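# Raise the dumbbell clear of the table and hold it

## Task

Pick up the whole dumbbell so every part of it sits at least about four finger-widths (roughly 7 to 8 cm) above where it rested on the table, then keep it there in a secure, motionless grip.

## Robot and tools

Robot: two Doosan M1013 arms, left_arm and right_arm, each carrying a Robotiq 140 mm two-finger gripper. The left gripper's fingers are rigid. The right gripper's fingers can fold: only the outer quarter of each pad (toward the tip) squeezes reliably; deeper in, a thin part may slip or be released, and a fingertip jabbed into a surface folds quietly, spoiling the next grasp unless the fingers are fully shut.

Frames: the scene frame has its origin at table-top height midway between the nominal bases, +z up, +x out over the table, +y toward left_arm. Calibrated bases in the scene frame: left_arm (-0.020, +0.598, +0.133) with quat_wxyz (+1.000, 0, 0, -0.015); right_arm (-0.082, -0.552, +0.133) with quat_wxyz (+1.000, 0, 0, +0.006). Every hand position, quaternion, velocity, target and wrist-camera pose is in that arm's own base frame; fixed cameras and the table use the scene frame. Gripper axes: fingers point along its +z, they open and close along its y. end_effector_position is the spot between the pads when closed; fingertips stick out about 33 mm past it (only 9 mm when wide open). Reported poses can be off by a few centimetres.

A row is 20 numbers: left_arm x, y, z, qw, qx, qy, qz, gripper position, force_limit, speed, then the same ten for right_arm. x, y, z are an absolute goal for that gripper in metres, in its own base frame; the quaternion is absolute, w first. The last three per arm lie in [-1, 1]. position: +1 fully open (140 mm), about -0.8 pads touch, -1 closes until blocked. force_limit sets squeeze (about 14 N at -1, 40 N at 0, 58 N at +1 with a slow close); speed sets finger speed (about 30, 140, 250 mm/s at -1, 0, +1); faster closes grip harder. Both start at +1. To keep an arm or gripper unchanged, resend exactly its last pose from the latest result and the gripper numbers last sent; a 0 is a real command. Keep the quaternion constant across rows to hold orientation.

execute_actions(actions, cameras): actions is a list of actions; each action is up to 15 rows, one per 1/30 s step, a short one repeating its final row. A goal more than 0.6 m from the gripper's current position along any of its axes gets the action refused; a bad first action refuses the call. Empty list just reports state. Each step the controller limits travel to 70 mm and 16 degrees from the measured pose, so check the Hand target line and send the remainder later.

move(target, speed, blend, stop_force, zero, blocking, cameras): straight-line paths for both grippers to the absolute pose(s) in target (one row or up to 15 rows, shared 10 s cap). speed in m/s, 0.002 to 2, default 0.25 (rotation up to twice that in rad/s); one value or one per target. blend in metres rounds corners in a list. stop_force in N, 10 to 80, one value for both arms, ends an arm's path when it feels that much push against its travel; use it slowly, never while turning the gripper, and omit it when backing off a contact. zero (default true) re-zeroes the force reading before the move. blocking=false returns after about 0.5 s while the move continues; not allowed with stop_force. Paths ignore obstacles and the other arm, and avoid sweeping near an arm's own base. Finger numbers in the first target go out at the start; later ones on arrival. In a list give every row the same finger numbers. Result adds a move: line (done, off_target, moving, held, fault) and limits such as paced or held.

wait(seconds 0 to 10) lets time pass holding commands. stop brakes a running move (fingers continue). zoom_image(camera, region [x0, y0, x1, y1] in pixels, at most 504 by 504) enlarges part of the newest image of cam_head_left, cam_head_right, cam_high, cam_low, cam_left_wrist or cam_right_wrist (all 672x504). clear_fault(arm) clears a reported torque or force fault. read_manual gives licence texts. finished_scene(scene) ends the scene; call only once the dumbbell is held up and still.

Result lines: pose and velocities per arm (velocities dropped when joints read within noise); object_status 0 moving, 1 blocked while opening, 2 blocked while closing (a grip), 3 reached target or pads met; position_measured in counts (3 open, 75 about 100 mm, 139 about 60 mm, 200 about 20 mm, 230 pads met); Tool commands; Joint torques and External joint torques (positive toward larger joint angle); Flange force along the gripper's axes, including held weight; MOTOR HOT and fault lines. To tighten a grip, raise force_limit and nudge position from -1 to -0.98; to loosen, open and reclose slowly.

Avoid: outside force of 144 N anywhere on an arm, or joint contact torque at the limits (waist and shoulder 309, elbow 145, forearm roll 26, wrist pitch 23.9, wrist roll 24.3 N m; held weight counts) - either stops the arm until clear_fault. The arms are stiff, so aiming even slightly beyond a firm contact can fault. Do not let the grippers or arms collide or squeeze each other; do not drop the dumbbell, let it fall or leave it off the table; grip it near its middle to limit leverage on the wrist; avoid long stretched-out holds that overheat motors.

Each tool is called after ">>>" as name(argument=value, ...) on one line, values as JSON.

## Session

>>> execute_actions(actions=[])

Scene clock: 0.00 s.
left_arm: end_effector_position=(+0.4066, -0.3791, +0.1450) position_measured=3 object_status=3 end_effector_quat_wxyz=(-0.410, +0.625, +0.536, +0.392) | right_arm: end_effector_position=(+0.8069, -0.0220, +0.1261) position_measured=3 object_status=3 end_effector_quat_wxyz=(+0.066, +0.101, +0.992, +0.020)
Joint positions: left_arm=[-1.099 0.661 1.655 0.524 1.933 -1.067] | right_arm=[-0.085 0.442 1.607 0.045 0.959 -1.476]
Joint velocities: within noise
Joint torques (N m): no reading
External joint torques (N m): no reading
Flange force (N): no reading
Hand target: left_arm +0.4066, -0.3791, +0.1450; -0.410, +0.625, +0.536, +0.392 | right_arm +0.8069, -0.0220, +0.1261; +0.066, +0.101, +0.992, +0.020
Tool commands: left_gripper/position=+1.0 left_gripper/force_limit=+1.0 left_gripper/speed=+1.0 right_gripper/position=+1.0 right_gripper/force_limit=+1.0 right_gripper/speed=+1.0

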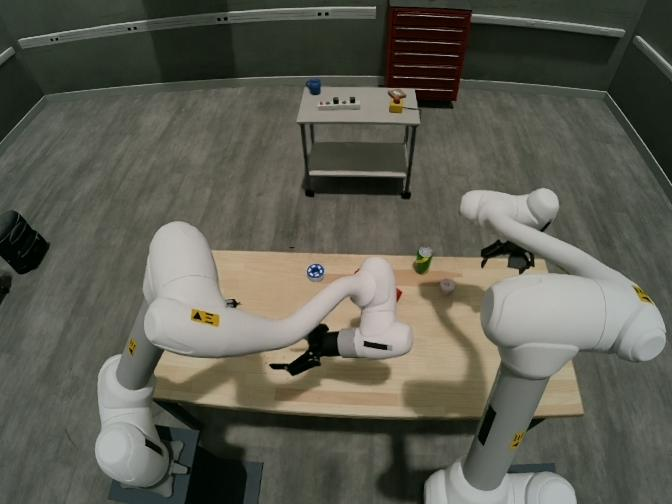

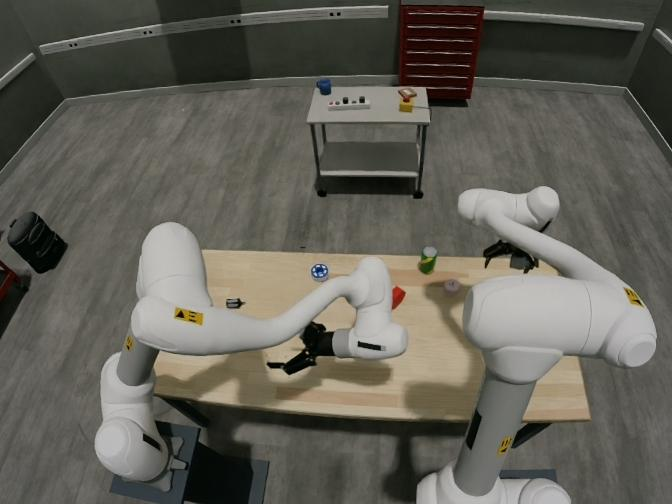

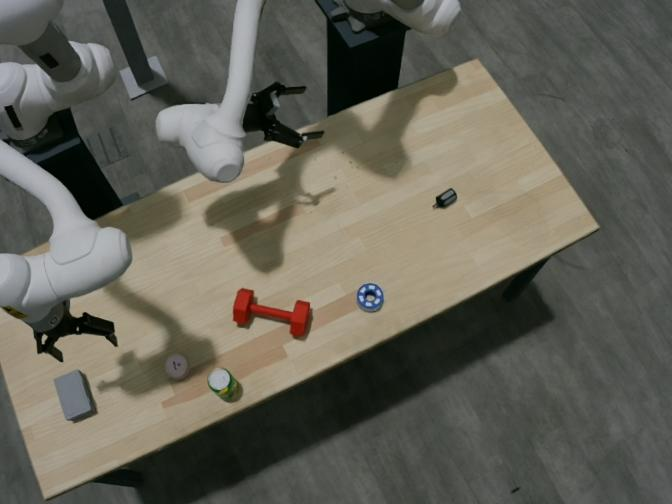

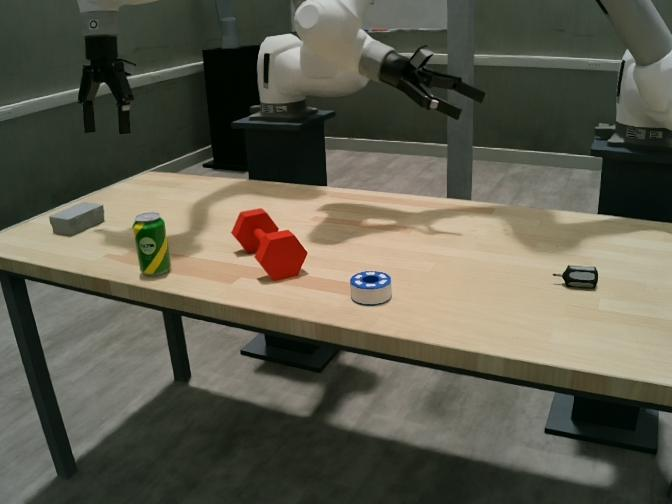

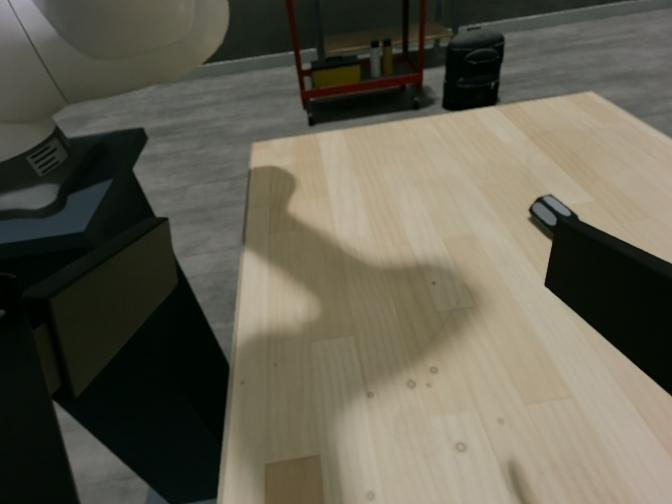

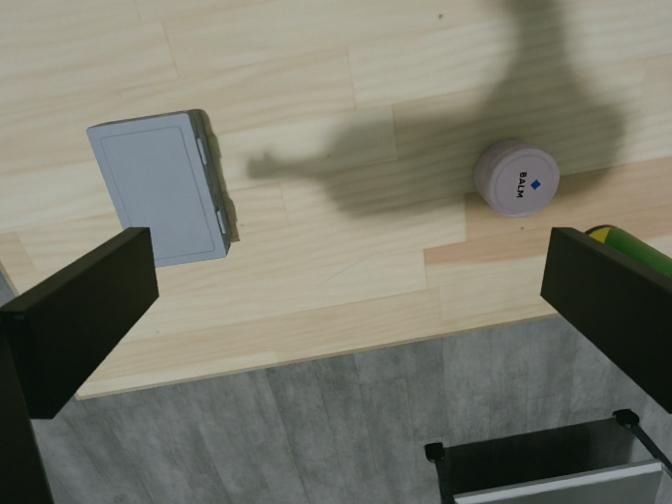

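>>> move(target=[0.4066,-0.3791,0.1450,-0.410,0.625,0.536,0.392,1,1,1,0.866,0.385,0.10,0,-0.446,0.895,0,1,1,1], cameras=["cam_high","cam_low","cam_right_wrist"])

Scene clock: 24.53 s.
left_arm: end_effector_position=(+0.4066, -0.3791, +0.1450) position_measured=3 object_status=3 end_effector_quat_wxyz=(-0.410, +0.625, +0.536, +0.392) | right_arm: end_effector_position=(+0.8660, +0.3849, +0.1000) position_measured=3 object_status=3 end_effector_quat_wxyz=(+0.000, -0.446, +0.895, +0.000)
Joint positions: left_arm=[-1.1 0.66 1.655 0.524 1.932 -1.067] | right_arm=[0.382 0.738 1.157 0 1.246 -2.113]
Joint velocities: within noise
Joint torques (N m): left_arm=[-1.5 -91.13 -29.4 3.79 2.41 0.32] | right_arm=[1.13 -104.84 -41.92 3.54 -0.19 0.38]
External joint torques (N m): left_arm=[1.42 -4.25 -1.08 -0.06 -0.02 -0.33] | right_arm=[-1.54 -6.82 1.42 0.58 0.23 -0.37]
Flange force (N): left_arm=[5.5 -0.8 1.2] | right_arm=[14.4 5.7 -2.9]
Hand target: left_arm +0.4066, -0.3791, +0.1450; -0.410, +0.625, +0.536, +0.392 | right_arm +0.8660, +0.3850, +0.1000; +0.000, -0.446, +0.895, +0.000
Off the commanded pose: left_arm 0.000 m, 0 deg | right_arm 0.000 m, 0 deg.
move: done
camera_calibration:
cam_right_wrist: T_world_to_cam=[[-0.791163, 0.610947, 0.0283643, 0.452466], [0.584673, 0.741899, 0.328244, -0.817388], [0.179496, 0.276278, -0.944167, -0.0234225], [0, 0, 0, 1]] pos_world=[0.840083, 0.336458, 0.233354]
Images, in order (width x height): cam_high 672x504, cam_low 672x504, cam_right_wrist 672x504.

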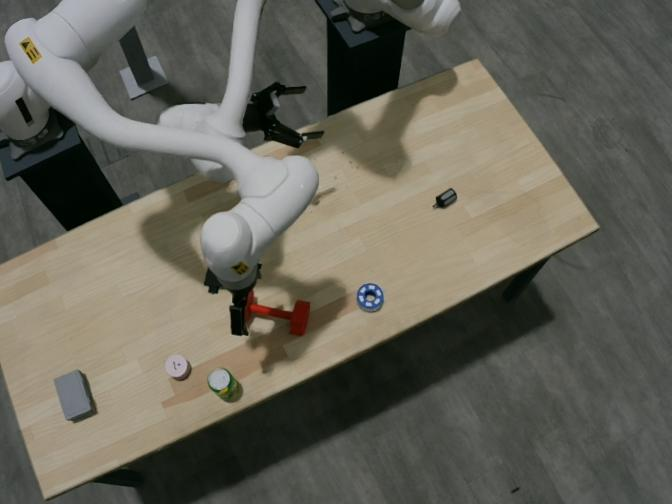

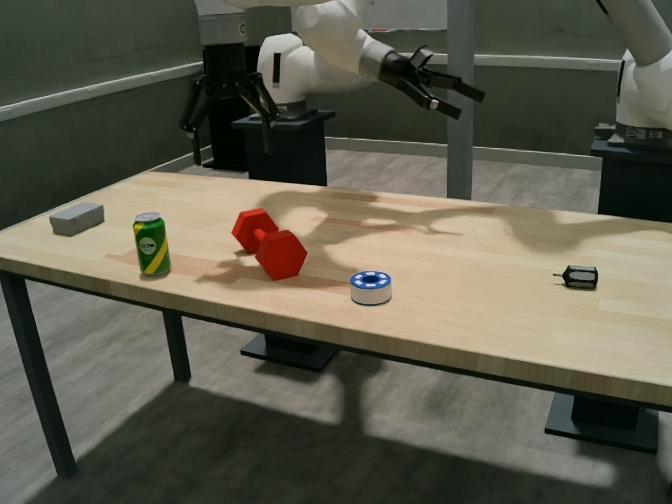

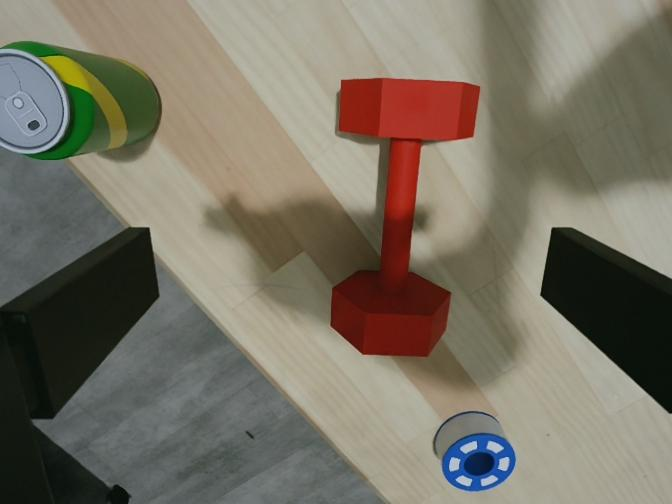

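>>> move(target=[0.4066,-0.3791,0.1450,-0.410,0.625,0.536,0.392,1,1,1,0.847,0.443,0.03,0,-0.4305,0.9026,0,1,1,1], cameras=["cam_high","cam_low","cam_right_wrist"])

Scene clock: 44.33 s.
left_arm: end_effector_position=(+0.4066, -0.3791, +0.1450) position_measured=3 object_status=3 end_effector_quat_wxyz=(-0.410, +0.625, +0.536, +0.392) | right_arm: end_effector_position=(+0.8469, +0.4429, +0.0300) position_measured=3 object_status=3 end_effector_quat_wxyz=(+0.000, -0.430, +0.903, +0.000)
Joint positions: left_arm=[-1.1 0.66 1.655 0.524 1.932 -1.067] | right_arm=[0.446 0.796 1.187 0 1.159 -2.015]
Joint velocities: within noise
Joint torques (N m): left_arm=[-1.47 -90.81 -29.54 3.78 2.43 0.28] | right_arm=[1.3 -107.25 -39.51 3.41 -0.12 0.42]
External joint torques (N m): left_arm=[1.07 -4.7 -1.12 -0.02 -0.04 -0.29] | right_arm=[-0.83 -7.56 0.32 0.61 0.16 -0.42]
Flange force (N): left_arm=[6.0 -1.4 1.2] | right_arm=[12.3 3.9 -5.3]
Hand target: left_arm +0.4066, -0.3791, +0.1450; -0.410, +0.625, +0.536, +0.392 | right_arm +0.8470, +0.4430, +0.0300; +0.000, -0.430, +0.903, +0.000
Off the commanded pose: left_arm 0.000 m, 0 deg | right_arm 0.000 m, 0 deg.
move: done
camera_calibration:
cam_right_wrist: T_world_to_cam=[[-0.769601, 0.637884, 0.0286056, 0.373706], [0.610005, 0.72125, 0.328164, -0.838545], [0.188699, 0.270005, -0.944187, -0.107221], [0, 0, 0, 1]] pos_world=[0.819354, 0.39537, 0.163254]
Images, in order (width x height): cam_high 672x504, cam_low 672x504, cam_right_wrist 672x504.

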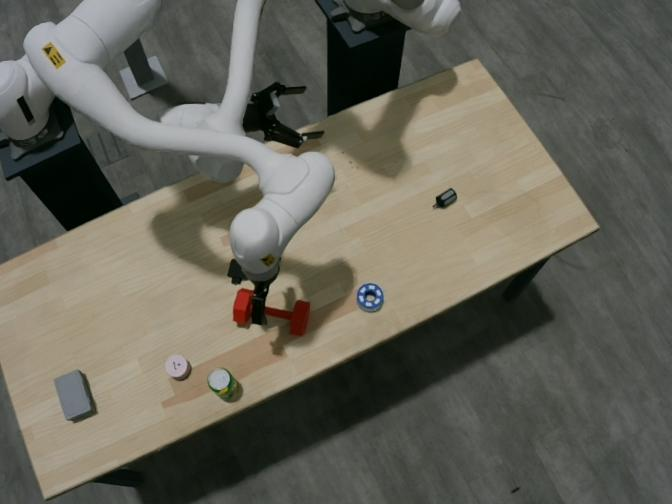

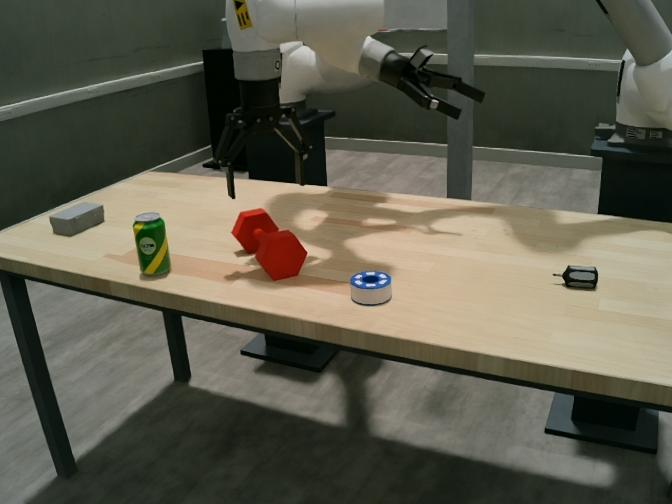

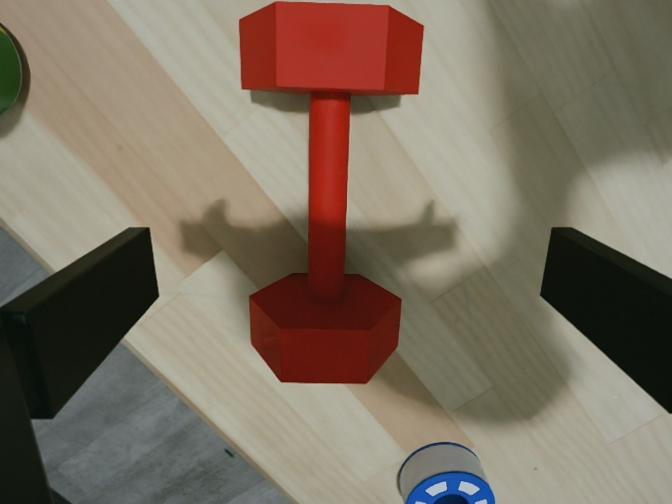

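>>> move(target=[[0.4066,-0.3791,0.1450,-0.410,0.625,0.536,0.392,1,1,1,0.854,0.441,-0.070,0,-0.4163,0.9092,0,1,1,1],[0.4066,-0.3791,0.1450,-0.410,0.625,0.536,0.392,1,1,1,0.854,0.441,-0.070,0,-0.4163,0.9092,0,-1,1,-1]], cameras=["cam_high","cam_low","cam_right_wrist"])

>>> wait(seconds=1, cameras=[])

Scene clock: 59.23 s.
left_arm: end_effector_position=(+0.4066, -0.3791, +0.1450) position_measured=3 object_status=3 end_effector_quat_wxyz=(-0.410, +0.625, +0.536, +0.392) | right_arm: end_effector_position=(+0.8477, +0.4430, +0.0215) position_measured=3 object_status=3 end_effector_quat_wxyz=(+0.000, -0.429, +0.903, +0.000)
Joint positions: left_arm=[-1.1 0.66 1.655 0.524 1.932 -1.067] | right_arm=[0.446 0.803 1.191 0 1.148 -2.013]
Joint velocities: within noise
Joint torques (N m): left_arm=[-1.41 -90.9 -29.39 3.79 2.43 0.3] | right_arm=[2 -107.15 -39.86 3.36 -0.12 0.4]
External joint torques (N m): left_arm=[1.35 -5.01 -1.4 -0.03 -0.03 -0.3] | right_arm=[-1.47 -7.91 0.87 0.64 0.16 -0.4]
Flange force (N): left_arm=[6.4 -1.0 1.0] | right_arm=[14.5 4.1 -5.3]
Hand target: left_arm +0.4066, -0.3791, +0.1450; -0.410, +0.625, +0.536, +0.392 | right_arm +0.8476, +0.4431, +0.0215; +0.000, -0.429, +0.903, +0.000
Tool commands: left_gripper/position=+1.0 left_gripper/force_limit=+1.0 left_gripper/speed=+1.0 right_gripper/position=+1.0 right_gripper/force_limit=+1.0 right_gripper/speed=+1.0
Off the commanded pose: left_arm 0.000 m, 0 deg | right_arm 0.092 m, 2 deg.
move: held (right_arm; a check stopped the path); path passed 0 of 2 targets; target 2's new numbers were not sent; limits=held
pose unreachable (right arm): on one or more control steps of this call, first in action 0 (counted from 0), this arm could not follow its commanded pose, so it was not sent that pose on those steps. It may still have moved: this result reports where it is.
cause: moving toward the commanded pose would bring a part of the arm too close to another arm (a part of this arm just beyond joint 4 (forearm roll) and a part of the left arm just beyond its joint 4 (forearm roll), at the place that arm is still heading or pushing toward).
camera_calibration:
cam_right_wrist: T_world_to_cam=[[-0.768109, 0.639705, 0.0280393, 0.372413], [0.611506, 0.719855, 0.328434, -0.836853], [0.189916, 0.269419, -0.944111, -0.116146], [0, 0, 0, 1]] pos_world=[0.819852, 0.39547, 0.154754]
Images, in order (width x height): cam_high 672x504, cam_low 672x504, cam_right_wrist 672x504.

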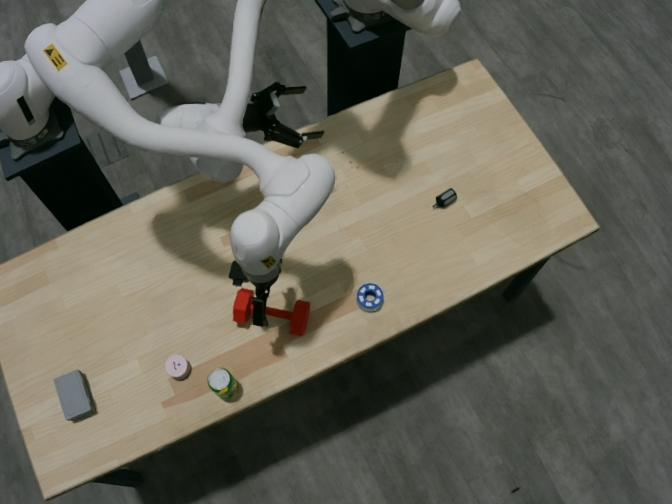

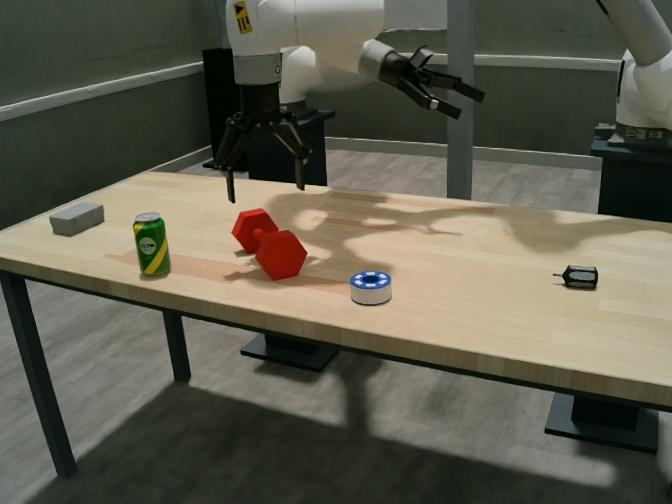

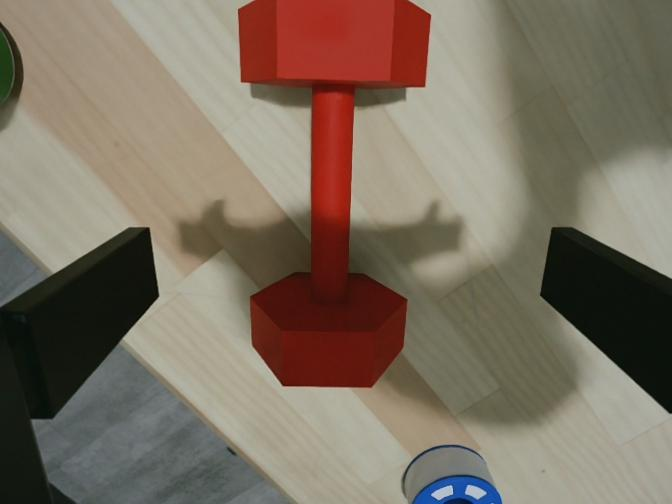

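Scene clock: 60.23 s.
left_arm: end_effector_position=(+0.4066, -0.3791, +0.1450) position_measured=3 object_status=3 end_effector_quat_wxyz=(-0.410, +0.625, +0.536, +0.392) | right_arm: end_effector_position=(+0.8476, +0.4431, +0.0215) position_measured=3 object_status=3 end_effector_quat_wxyz=(+0.000, -0.429, +0.903, +0.000)
Joint positions: left_arm=[-1.1 0.66 1.655 0.524 1.932 -1.067] | right_arm=[0.446 0.803 1.191 0 1.148 -2.013]
Joint velocities: within noise
Joint torques (N m): left_arm=[-1.42 -90.94 -29.48 3.77 2.46 0.33] | right_arm=[0.96 -108.29 -40.23 3.41 -0.11 0.38]
External joint torques (N m): left_arm=[1.4 -4.46 -0.98 -0.03 -0.07 -0.33] | right_arm=[-0.72 -6.27 1.41 0.57 0.15 -0.38]
Flange force (N): left_arm=[5.7 -1.1 1.6] | right_arm=[13.3 4.5 -3.8]
Hand target: left_arm +0.4066, -0.3791, +0.1450; -0.410, +0.625, +0.536, +0.392 | right_arm +0.8476, +0.4431, +0.0215; +0.000, -0.429, +0.903, +0.000
Tool commands: left_gripper/position=+1.0 left_gripper/force_limit=+1.0 left_gripper/speed=+1.0 right_gripper/position=+1.0 right_gripper/force_limit=+1.0 right_gripper/speed=+1.0
Off the commanded pose: left_arm 0.000 m, 0 deg | right_arm 0.092 m, 2 deg.
wait: 1.00 s; at rest by 0.17 s
No camera images: "cameras" was empty.

>>> move(target=[0.5316,0.1626,0.1450,-0.551,0.273,0.777,0.134,1,1,1,0.8476,0.4431,0.0215,0,-0.429,0.903,0,1,1,1], cameras=[], speed=0.5)

>>> move(target=[[0.5316,0.1626,0.1450,-0.551,0.273,0.777,0.134,1,1,1,0.854,0.441,-0.070,0,-0.4163,0.9092,0,1,1,1],[0.5316,0.1626,0.1450,-0.551,0.273,0.777,0.134,1,1,1,0.854,0.441,-0.070,0,-0.4163,0.9092,0,-1,1,-1]], cameras=["cam_low","cam_right_wrist"])

>>> wait(seconds=1, cameras=["cam_low","cam_right_wrist"])

Scene clock: 68.67 s.
left_arm: end_effector_position=(+0.4084, -0.3711, +0.1451) position_measured=3 object_status=3 end_effector_quat_wxyz=(-0.413, +0.621, +0.541, +0.389) | right_arm: end_effector_position=(+0.8476, +0.4431, +0.0215) position_measured=3 object_status=3 end_effector_quat_wxyz=(+0.000, -0.429, +0.903, +0.000)
Joint positions: left_arm=[-1.088 0.656 1.663 0.52 1.93 -1.071] | right_arm=[0.446 0.803 1.191 0 1.148 -2.013]
Joint velocities: within noise
Joint torques (N m): left_arm=[-1.54 -90.67 -29.58 3.7 2.37 0.32] | right_arm=[0.71 -108.1 -40.04 3.41 -0.12 0.37]
External joint torques (N m): left_arm=[1.03 -4.42 -0.93 0.05 0.03 -0.33] | right_arm=[-0.15 -6.62 1.2 0.57 0.16 -0.37]
Flange force (N): left_arm=[5.7 -1.4 1.3] | right_arm=[12.9 5.0 -4.2]
Hand target: left_arm +0.4084, -0.3711, +0.1451; -0.413, +0.621, +0.541, +0.389 | right_arm +0.8476, +0.4431, +0.0215; +0.000, -0.429, +0.903, +0.000
Off the commanded pose: left_arm 0.548 m, 59 deg | right_arm 0.000 m, 0 deg.
move: held (left_arm; a check stopped the path); limits=held
pose unreachable (left arm): on one or more control steps of this call, first in action 0 (counted from 0), this arm could not follow its commanded pose, so it was not sent that pose on those steps. It may still have moved: this result reports where it is.
cause: moving toward the commanded pose would bring a part of the arm too close to another arm (a part of this arm just beyond joint 4 (forearm roll) and a part of the right arm just beyond its joint 4 (forearm roll)).
No camera images: "cameras" was empty.

Scene clock: 69.17 s.
left_arm: end_effector_position=(+0.4095, -0.3674, +0.1453) position_measured=3 object_status=3 end_effector_quat_wxyz=(-0.414, +0.619, +0.543, +0.388) | right_arm: end_effector_position=(+0.8476, +0.4431, +0.0214) position_measured=3 object_status=3 end_effector_quat_wxyz=(+0.000, -0.429, +0.903, +0.000)
Joint positions: left_arm=[-1.082 0.654 1.667 0.519 1.929 -1.073] | right_arm=[0.446 0.803 1.191 0 1.148 -2.013]
Joint velocities: within noise
Joint torques (N m): left_arm=[0.3 -90.44 -29.42 3.74 2.43 0.28] | right_arm=[1.02 -108.11 -40.22 3.39 -0.11 0.38]
External joint torques (N m): left_arm=[-0.73 -4.85 -1.16 0.01 -0.03 -0.29] | right_arm=[-1.45 -6.36 1.42 0.57 0.15 -0.38]
Flange force (N): left_arm=[5.6 -3.3 0.1] | right_arm=[13.8 3.8 -3.8]
Hand target: left_arm +0.4095, -0.3674, +0.1453; -0.414, +0.619, +0.543, +0.388 | right_arm +0.8476, +0.4431, +0.0215; +0.000, -0.429, +0.903, +0.000
Tool commands: left_gripper/position=+1.0 left_gripper/force_limit=+1.0 left_gripper/speed=+1.0 right_gripper/position=+1.0 right_gripper/force_limit=+1.0 right_gripper/speed=+1.0
Off the commanded pose: left_arm 0.544 m, 59 deg | right_arm 0.092 m, 2 deg.
move: held (left_arm, right_arm; a check stopped the path); path passed 0 of 2 targets; target 2's new numbers were not sent; limits=held
pose unreachable (left arm): on one or more control steps of this call, first in action 0 (counted from 0), this arm could not follow its commanded pose, so it was not sent that pose on those steps. It may still have moved: this result reports where it is.
cause: moving toward the commanded pose would bring a part of the arm too close to another arm (a part of this arm just beyond joint 4 (forearm roll) and a part of the right arm just beyond its joint 4 (forearm roll)).
pose unreachable (right arm): on one or more control steps of this call, first in action 0 (counted from 0), this arm could not follow its commanded pose, so it was not sent that pose on those steps. It may still have moved: this result reports where it is.
cause: moving toward the commanded pose would bring a part of the arm too close to another arm (a part of this arm just beyond joint 4 (forearm roll) and a part of the left arm just beyond its joint 4 (forearm roll), along the way the arms are being sent, or toward where that arm still pushes).
camera_calibration:
cam_right_wrist: T_world_to_cam=[[-0.768063, 0.639749, 0.0282782, 0.372259], [0.611597, 0.719744, 0.328509, -0.836934], [0.18981, 0.26961, -0.944077, -0.116261], [0, 0, 0, 1]] pos_world=[0.819852, 0.395571, 0.154654]
Images, in order (width x height): cam_low 672x504, cam_right_wrist 672x504.

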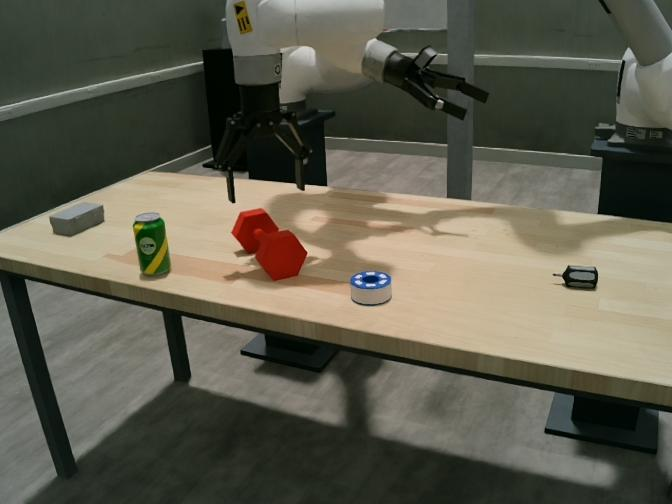

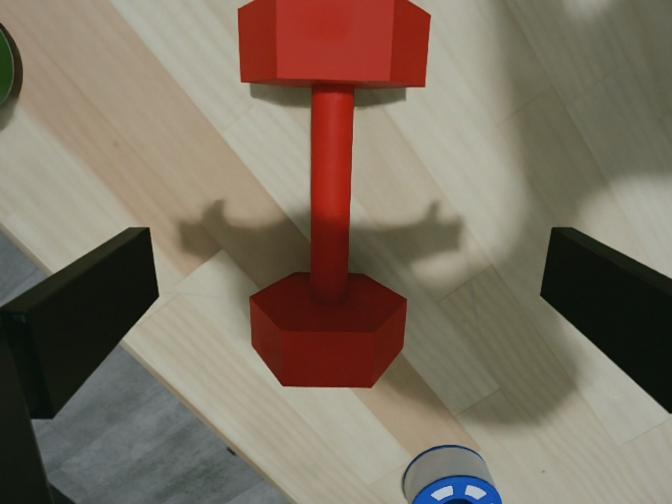

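Scene clock: 70.17 s.
left_arm: end_effector_position=(+0.4095, -0.3674, +0.1453) position_measured=3 object_status=3 end_effector_quat_wxyz=(-0.414, +0.619, +0.543, +0.388) | right_arm: end_effector_position=(+0.8476, +0.4431, +0.0215) position_measured=3 object_status=3 end_effector_quat_wxyz=(+0.000, -0.429, +0.903, +0.000)
Joint positions: left_arm=[-1.082 0.654 1.667 0.519 1.929 -1.073] | right_arm=[0.446 0.803 1.191 0 1.148 -2.013]
Joint velocities: within noise
Joint torques (N m): left_arm=[-1.34 -90.17 -29.38 3.72 2.45 0.31] | right_arm=[0.84 -107.99 -40.22 3.39 -0.12 0.4]
External joint torques (N m): left_arm=[1 -4.35 -1.06 0.01 -0.07 -0.31] | right_arm=[-0.71 -6.98 1.27 0.6 0.16 -0.4]
Flange force (N): left_arm=[5.5 -1.2 1.1] | right_arm=[13.9 4.7 -4.4]
Hand target: left_arm +0.4095, -0.3674, +0.1453; -0.414, +0.619, +0.543, +0.388 | right_arm +0.8476, +0.4431, +0.0215; +0.000, -0.429, +0.903, +0.000
Tool commands: left_gripper/position=+1.0 left_gripper/force_limit=+1.0 left_gripper/speed=+1.0 right_gripper/position=+1.0 right_gripper/force_limit=+1.0 right_gripper/speed=+1.0
Off the commanded pose: left_arm 0.544 m, 59 deg | right_arm 0.092 m, 2 deg.
wait: 1.00 s; at rest by 0.17 s
camera_calibration:
cam_right_wrist: T_world_to_cam=[[-0.76805, 0.639769, 0.0282051, 0.372249], [0.611584, 0.719729, 0.328567, -0.836959], [0.189907, 0.269605, -0.94406, -0.116246], [0, 0, 0, 1]] pos_world=[0.819852, 0.395571, 0.154754]
Images, in order (width x height): cam_low 672x504, cam_right_wrist 672x504.

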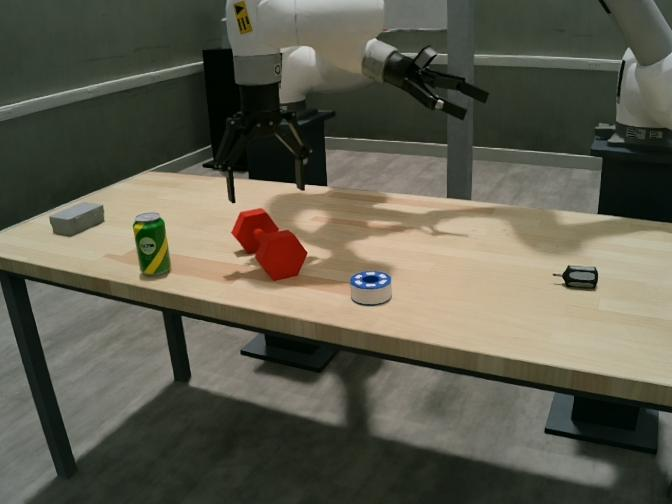

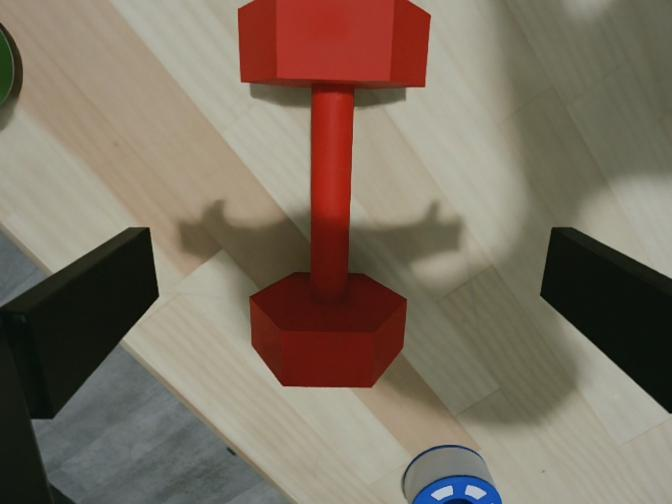

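>>> move(target=[0.4095,-0.3674,0.1453,-0.414,0.619,0.543,0.388,1,1,1,0.866,0.385,0.15,0,-0.43,0.903,0,1,1,1], cameras=[], speed=0.5)

>>> move(target=[0.5316,0.1626,0.1450,-0.551,0.273,0.777,0.134,1,1,1,0.866,0.385,0.15,0,-0.43,0.903,0,1,1,1], cameras=["cam_high"], speed=0.5)

Scene clock: 75.20 s.
left_arm: end_effector_position=(+0.4095, -0.3674, +0.1453) position_measured=3 object_status=3 end_effector_quat_wxyz=(-0.414, +0.619, +0.543, +0.388) | right_arm: end_effector_position=(+0.8660, +0.3850, +0.1499) position_measured=3 object_status=3 end_effector_quat_wxyz=(+0.000, -0.430, +0.903, +0.000)
Joint positions: left_arm=[-1.082 0.654 1.667 0.52 1.929 -1.073] | right_arm=[0.382 0.713 1.109 0 1.32 -2.078]
Joint velocities: within noise
Joint torques (N m): left_arm=[-1.53 -90.41 -29.25 3.77 2.42 0.31] | right_arm=[0.68 -103.77 -43.15 3.63 -0.12 0.36]
External joint torques (N m): left_arm=[1.32 -3.73 -1.01 -0.06 -0.04 -0.32] | right_arm=[-0.19 -6.72 1.84 0.61 0.16 -0.36]
Flange force (N): left_arm=[4.8 -0.6 1.0] | right_arm=[15.6 7.3 -1.3]
Hand target: left_arm +0.4095, -0.3674, +0.1453; -0.414, +0.619, +0.543, +0.388 | right_arm +0.8660, +0.3850, +0.1500; +0.000, -0.430, +0.903, +0.000
Off the commanded pose: left_arm 0.000 m, 0 deg | right_arm 0.000 m, 0 deg.
move: done
No camera images: "cameras" was empty.

Scene clock: 76.87 s.
left_arm: end_effector_position=(+0.5316, +0.1625, +0.1450) position_measured=3 object_status=3 end_effector_quat_wxyz=(-0.551, +0.273, +0.777, +0.134) | right_arm: end_effector_position=(+0.8660, +0.3850, +0.1500) position_measured=3 object_status=3 end_effector_quat_wxyz=(+0.000, -0.430, +0.903, +0.000)
Joint positions: left_arm=[-0.052 0.66 1.655 0.524 1.932 -1.067] | right_arm=[0.382 0.713 1.109 0 1.32 -2.078]
Joint velocities: within noise
Joint torques (N m): left_arm=[-3.24 -90.86 -29.45 3.76 2.4 0.32] | right_arm=[0.89 -103.75 -42.81 3.63 -0.17 0.39]
External joint torques (N m): left_arm=[3.6 -4.85 -1.19 -0.02 -0.01 -0.32] | right_arm=[-0.5 -6.79 1.47 0.6 0.21 -0.39]
Flange force (N): left_arm=[7.0 1.2 2.6] | right_arm=[14.8 6.5 -1.8]
Hand target: left_arm +0.5316, +0.1626, +0.1450; -0.551, +0.273, +0.777, +0.134 | right_arm +0.8660, +0.3850, +0.1500; +0.000, -0.430, +0.903, +0.000
Off the commanded pose: left_arm 0.000 m, 0 deg | right_arm 0.000 m, 0 deg.
move: done; limits=paced
Images, in order (width x height): cam_high 672x504.

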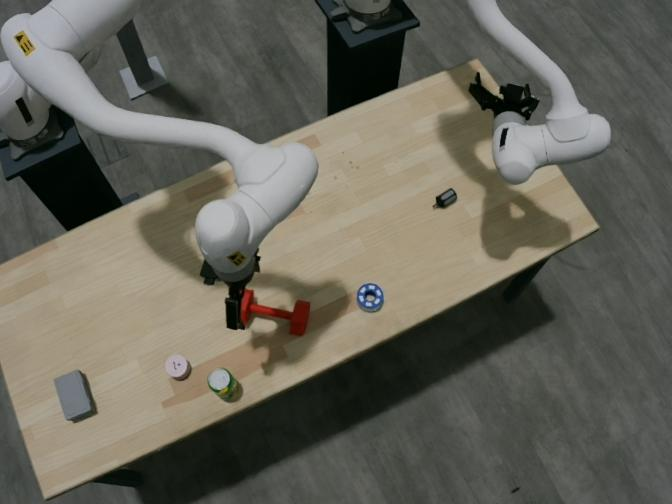

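>>> move(target=[[0.5316,0.1626,0.1450,-0.551,0.273,0.777,0.134,1,1,1,0.854,0.441,0.05,0,-0.4163,0.9092,0,1,1,1],[0.5316,0.1626,0.1450,-0.551,0.273,0.777,0.134,1,1,1,0.854,0.441,-0.070,0,-0.4163,0.9092,0,1,1,1],[0.5316,0.1626,0.1450,-0.551,0.273,0.777,0.134,1,1,1,0.854,0.441,-0.070,0,-0.4163,0.9092,0,-1,1,-1]], cameras=["cam_low","cam_right_wrist"])

>>> wait(seconds=1, cameras=["cam_low","cam_right_wrist"])

Scene clock: 88.30 s.
left_arm: end_effector_position=(+0.5316, +0.1626, +0.1450) position_measured=3 object_status=3 end_effector_quat_wxyz=(-0.551, +0.273, +0.777, +0.134) | right_arm: end_effector_position=(+0.8540, +0.4410, -0.0700) position_measured=199 object_status=0 end_effector_quat_wxyz=(+0.000, -0.416, +0.909, +0.000)
Joint positions: left_arm=[-0.052 0.66 1.655 0.524 1.932 -1.067] | right_arm=[0.441 0.883 1.221 0 1.038 -1.989]
Joint velocities: within noise
Joint torques (N m): left_arm=[-1.01 -91.07 -29.43 3.77 2.44 0.3] | right_arm=[2.31 -103.13 -34.81 3.88 -0.98 0.65]
External joint torques (N m): left_arm=[0.98 -4.45 -1.15 -0.03 -0.05 -0.3] | right_arm=[-1.67 -15.35 -1.95 -0.1 1.03 -0.65]
Flange force (N): left_arm=[5.6 -1.3 1.0] | right_arm=[15.3 3.6 -15.3]
Hand target: left_arm +0.5316, +0.1626, +0.1450; -0.551, +0.273, +0.777, +0.134 | right_arm +0.8540, +0.4410, -0.0700; +0.000, -0.416, +0.909, +0.000
Off the commanded pose: left_arm 0.000 m, 0 deg | right_arm 0.000 m, 0 deg.
move: done
camera_calibration:
cam_right_wrist: T_world_to_cam=[[-0.749274, 0.661648, 0.0284598, 0.355422], [0.632225, 0.701837, 0.328202, -0.819021], [0.19718, 0.263906, -0.944179, -0.206989], [0, 0, 0, 1]] pos_world=[0.824928, 0.394281, 0.0632541]
Images, in order (width x height): cam_low 672x504, cam_right_wrist 672x504.

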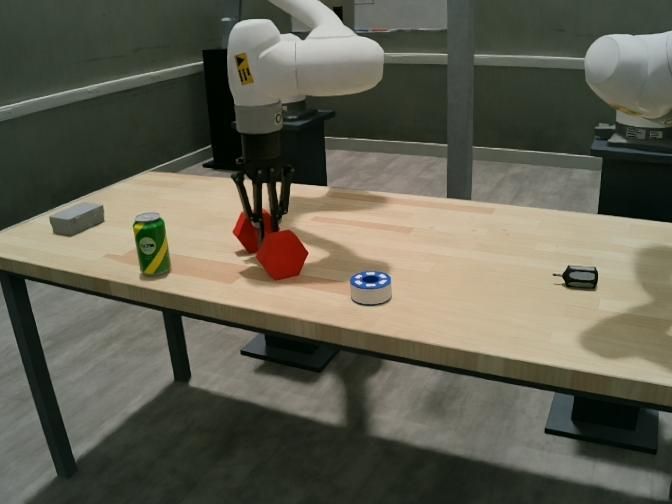

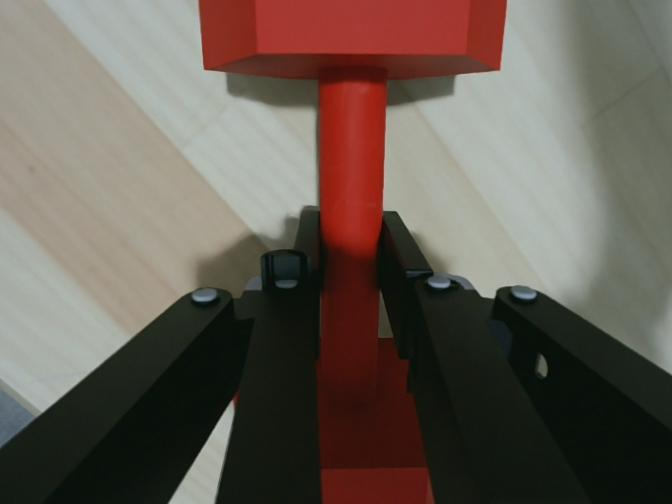

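Scene clock: 89.30 s.
left_arm: end_effector_position=(+0.5316, +0.1626, +0.1450) position_measured=3 object_status=3 end_effector_quat_wxyz=(-0.551, +0.273, +0.777, +0.134) | right_arm: end_effector_position=(+0.8540, +0.4410, -0.0700) position_measured=199 object_status=2 end_effector_quat_wxyz=(+0.000, -0.416, +0.909, +0.000)
Joint positions: left_arm=[-0.052 0.66 1.655 0.524 1.932 -1.067] | right_arm=[0.441 0.883 1.221 0 1.038 -1.989]
Joint velocities: within noise
Joint torques (N m): left_arm=[-1.08 -91.06 -29.45 3.81 2.44 0.32] | right_arm=[2.4 -103.49 -34.83 3.8 -0.91 0.7]
External joint torques (N m): left_arm=[1.41 -4.03 -1.02 -0.08 -0.06 -0.32] | right_arm=[-2.73 -14.44 -1.81 -0.06 0.95 -0.7]
Flange force (N): left_arm=[5.2 -0.7 1.2] | right_arm=[15.0 2.2 -14.4]
Hand target: left_arm +0.5316, +0.1626, +0.1450; -0.551, +0.273, +0.777, +0.134 | right_arm +0.8540, +0.4410, -0.0700; +0.000, -0.416, +0.909, +0.000
Tool commands: left_gripper/position=+1.0 left_gripper/force_limit=+1.0 left_gripper/speed=+1.0 right_gripper/position=-1.0 right_gripper/force_limit=+1.0 right_gripper/speed=-1.0
Off the commanded pose: left_arm 0.000 m, 0 deg | right_arm 0.000 m, 0 deg.
wait: 1.00 s; at rest by 0.17 s
camera_calibration:
cam_right_wrist: T_world_to_cam=[[-0.749274, 0.661648, 0.0284598, 0.355422], [0.632225, 0.701837, 0.328202, -0.819021], [0.19718, 0.263906, -0.944179, -0.206989], [0, 0, 0, 1]] pos_world=[0.824928, 0.394281, 0.0632541]
Images, in order (width x height): cam_low 672x504, cam_right_wrist 672x504.

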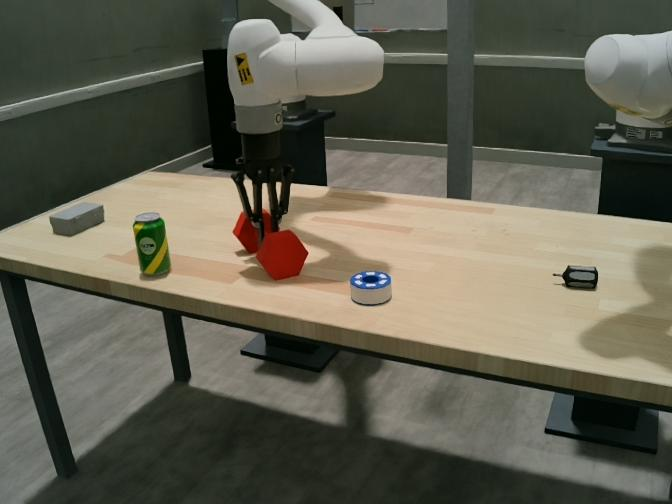

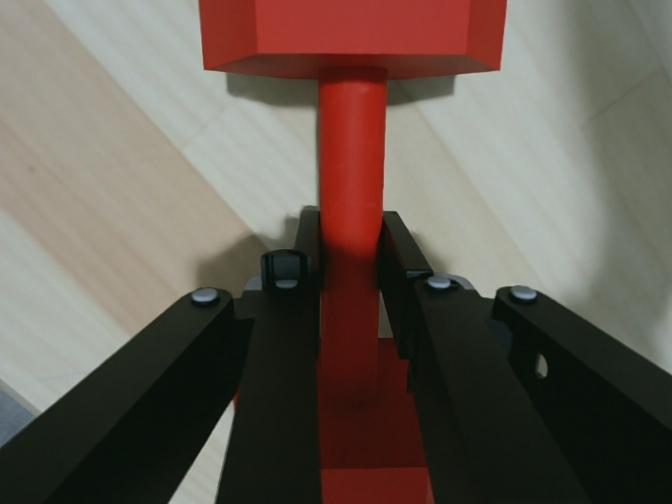

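>>> move(target=[0.5316,0.1626,0.1450,-0.551,0.273,0.777,0.134,1,1,1,0.854,0.441,-0.03,0,-0.4163,0.9092,0,-1,1,-1], cameras=["cam_low","cam_right_wrist"], speed=0.06)

Scene clock: 92.90 s.
left_arm: end_effector_position=(+0.5316, +0.1626, +0.1450) position_measured=3 object_status=3 end_effector_quat_wxyz=(-0.551, +0.273, +0.777, +0.134) | right_arm: end_effector_position=(+0.8540, +0.4410, -0.0300) position_measured=199 object_status=2 end_effector_quat_wxyz=(+0.000, -0.416, +0.909, +0.000)
Joint positions: left_arm=[-0.052 0.66 1.655 0.524 1.932 -1.067] | right_arm=[0.441 0.849 1.205 0 1.088 -1.989]
Joint velocities: within noise
Joint torques (N m): left_arm=[-1.08 -91.14 -29.48 3.77 2.42 0.31] | right_arm=[0.82 -119.1 -43.86 3.28 -0.13 0.37]
External joint torques (N m): left_arm=[0.63 -4.72 -1.29 0.01 -0.02 -0.31] | right_arm=[-0.6 1.88 6.05 0.6 0.18 -0.37]
Flange force (N): left_arm=[5.8 -1.7 0.6] | right_arm=[14.2 4.6 4.1]
Hand target: left_arm +0.5316, +0.1626, +0.1450; -0.551, +0.273, +0.777, +0.134 | right_arm +0.8540, +0.4410, -0.0300; +0.000, -0.416, +0.909, +0.000
Off the commanded pose: left_arm 0.000 m, 0 deg | right_arm 0.000 m, 0 deg.
move: done
camera_calibration:
cam_right_wrist: T_world_to_cam=[[-0.749274, 0.661648, 0.0284598, 0.354284], [0.632225, 0.701837, 0.328202, -0.832149], [0.19718, 0.263906, -0.944179, -0.169222], [0, 0, 0, 1]] pos_world=[0.824928, 0.394281, 0.103254]
Images, in order (width x height): cam_low 672x504, cam_right_wrist 672x504.

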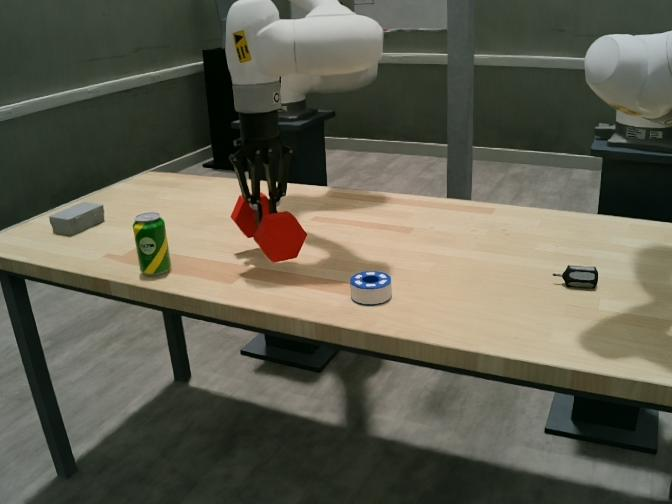

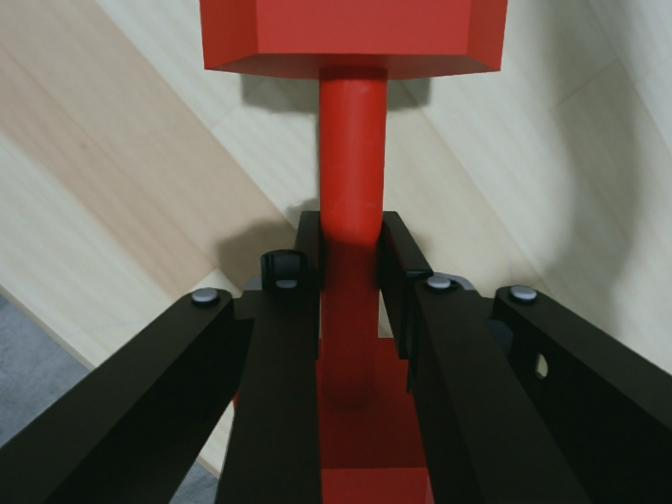

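>>> move(target=[0.5316,0.1626,0.1450,-0.551,0.273,0.777,0.134,1,1,1,0.854,0.441,0.06,0,-0.4163,0.9092,0,-1,1,-1], cameras=["cam_low"], speed=0.12)

Scene clock: 95.97 s.
left_arm: end_effector_position=(+0.5316, +0.1626, +0.1450) position_measured=3 object_status=3 end_effector_quat_wxyz=(-0.551, +0.273, +0.777, +0.134) | right_arm: end_effector_position=(+0.8540, +0.4410, +0.0600) position_measured=199 object_status=2 end_effector_quat_wxyz=(+0.000, -0.416, +0.909, +0.000)
Joint positions: left_arm=[-0.052 0.66 1.655 0.524 1.932 -1.067] | right_arm=[0.441 0.785 1.15 0 1.207 -1.989]
Joint velocities: within noise
Joint torques (N m): left_arm=[-1.14 -91.19 -29.45 3.76 2.41 0.31] | right_arm=[0.66 -116.79 -45.89 3.5 -0.18 0.38]
External joint torques (N m): left_arm=[1.25 -4.02 -1.13 -0.02 -0.03 -0.31] | right_arm=[-0.28 2.31 6.06 0.59 0.22 -0.38]
Flange force (N): left_arm=[5.1 -0.7 0.9] | right_arm=[13.5 4.7 5.7]
Hand target: left_arm +0.5316, +0.1626, +0.1450; -0.551, +0.273, +0.777, +0.134 | right_arm +0.8540, +0.4410, +0.0600; +0.000, -0.416, +0.909, +0.000
Off the commanded pose: left_arm 0.000 m, 0 deg | right_arm 0.000 m, 0 deg.
move: done
Images, in order (width x height): cam_low 672x504.

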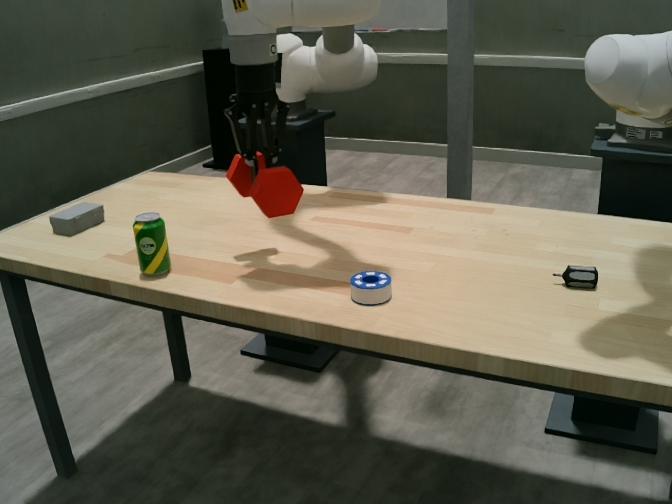

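>>> finished_scene(scene=1)

The scene is finished: the task was done.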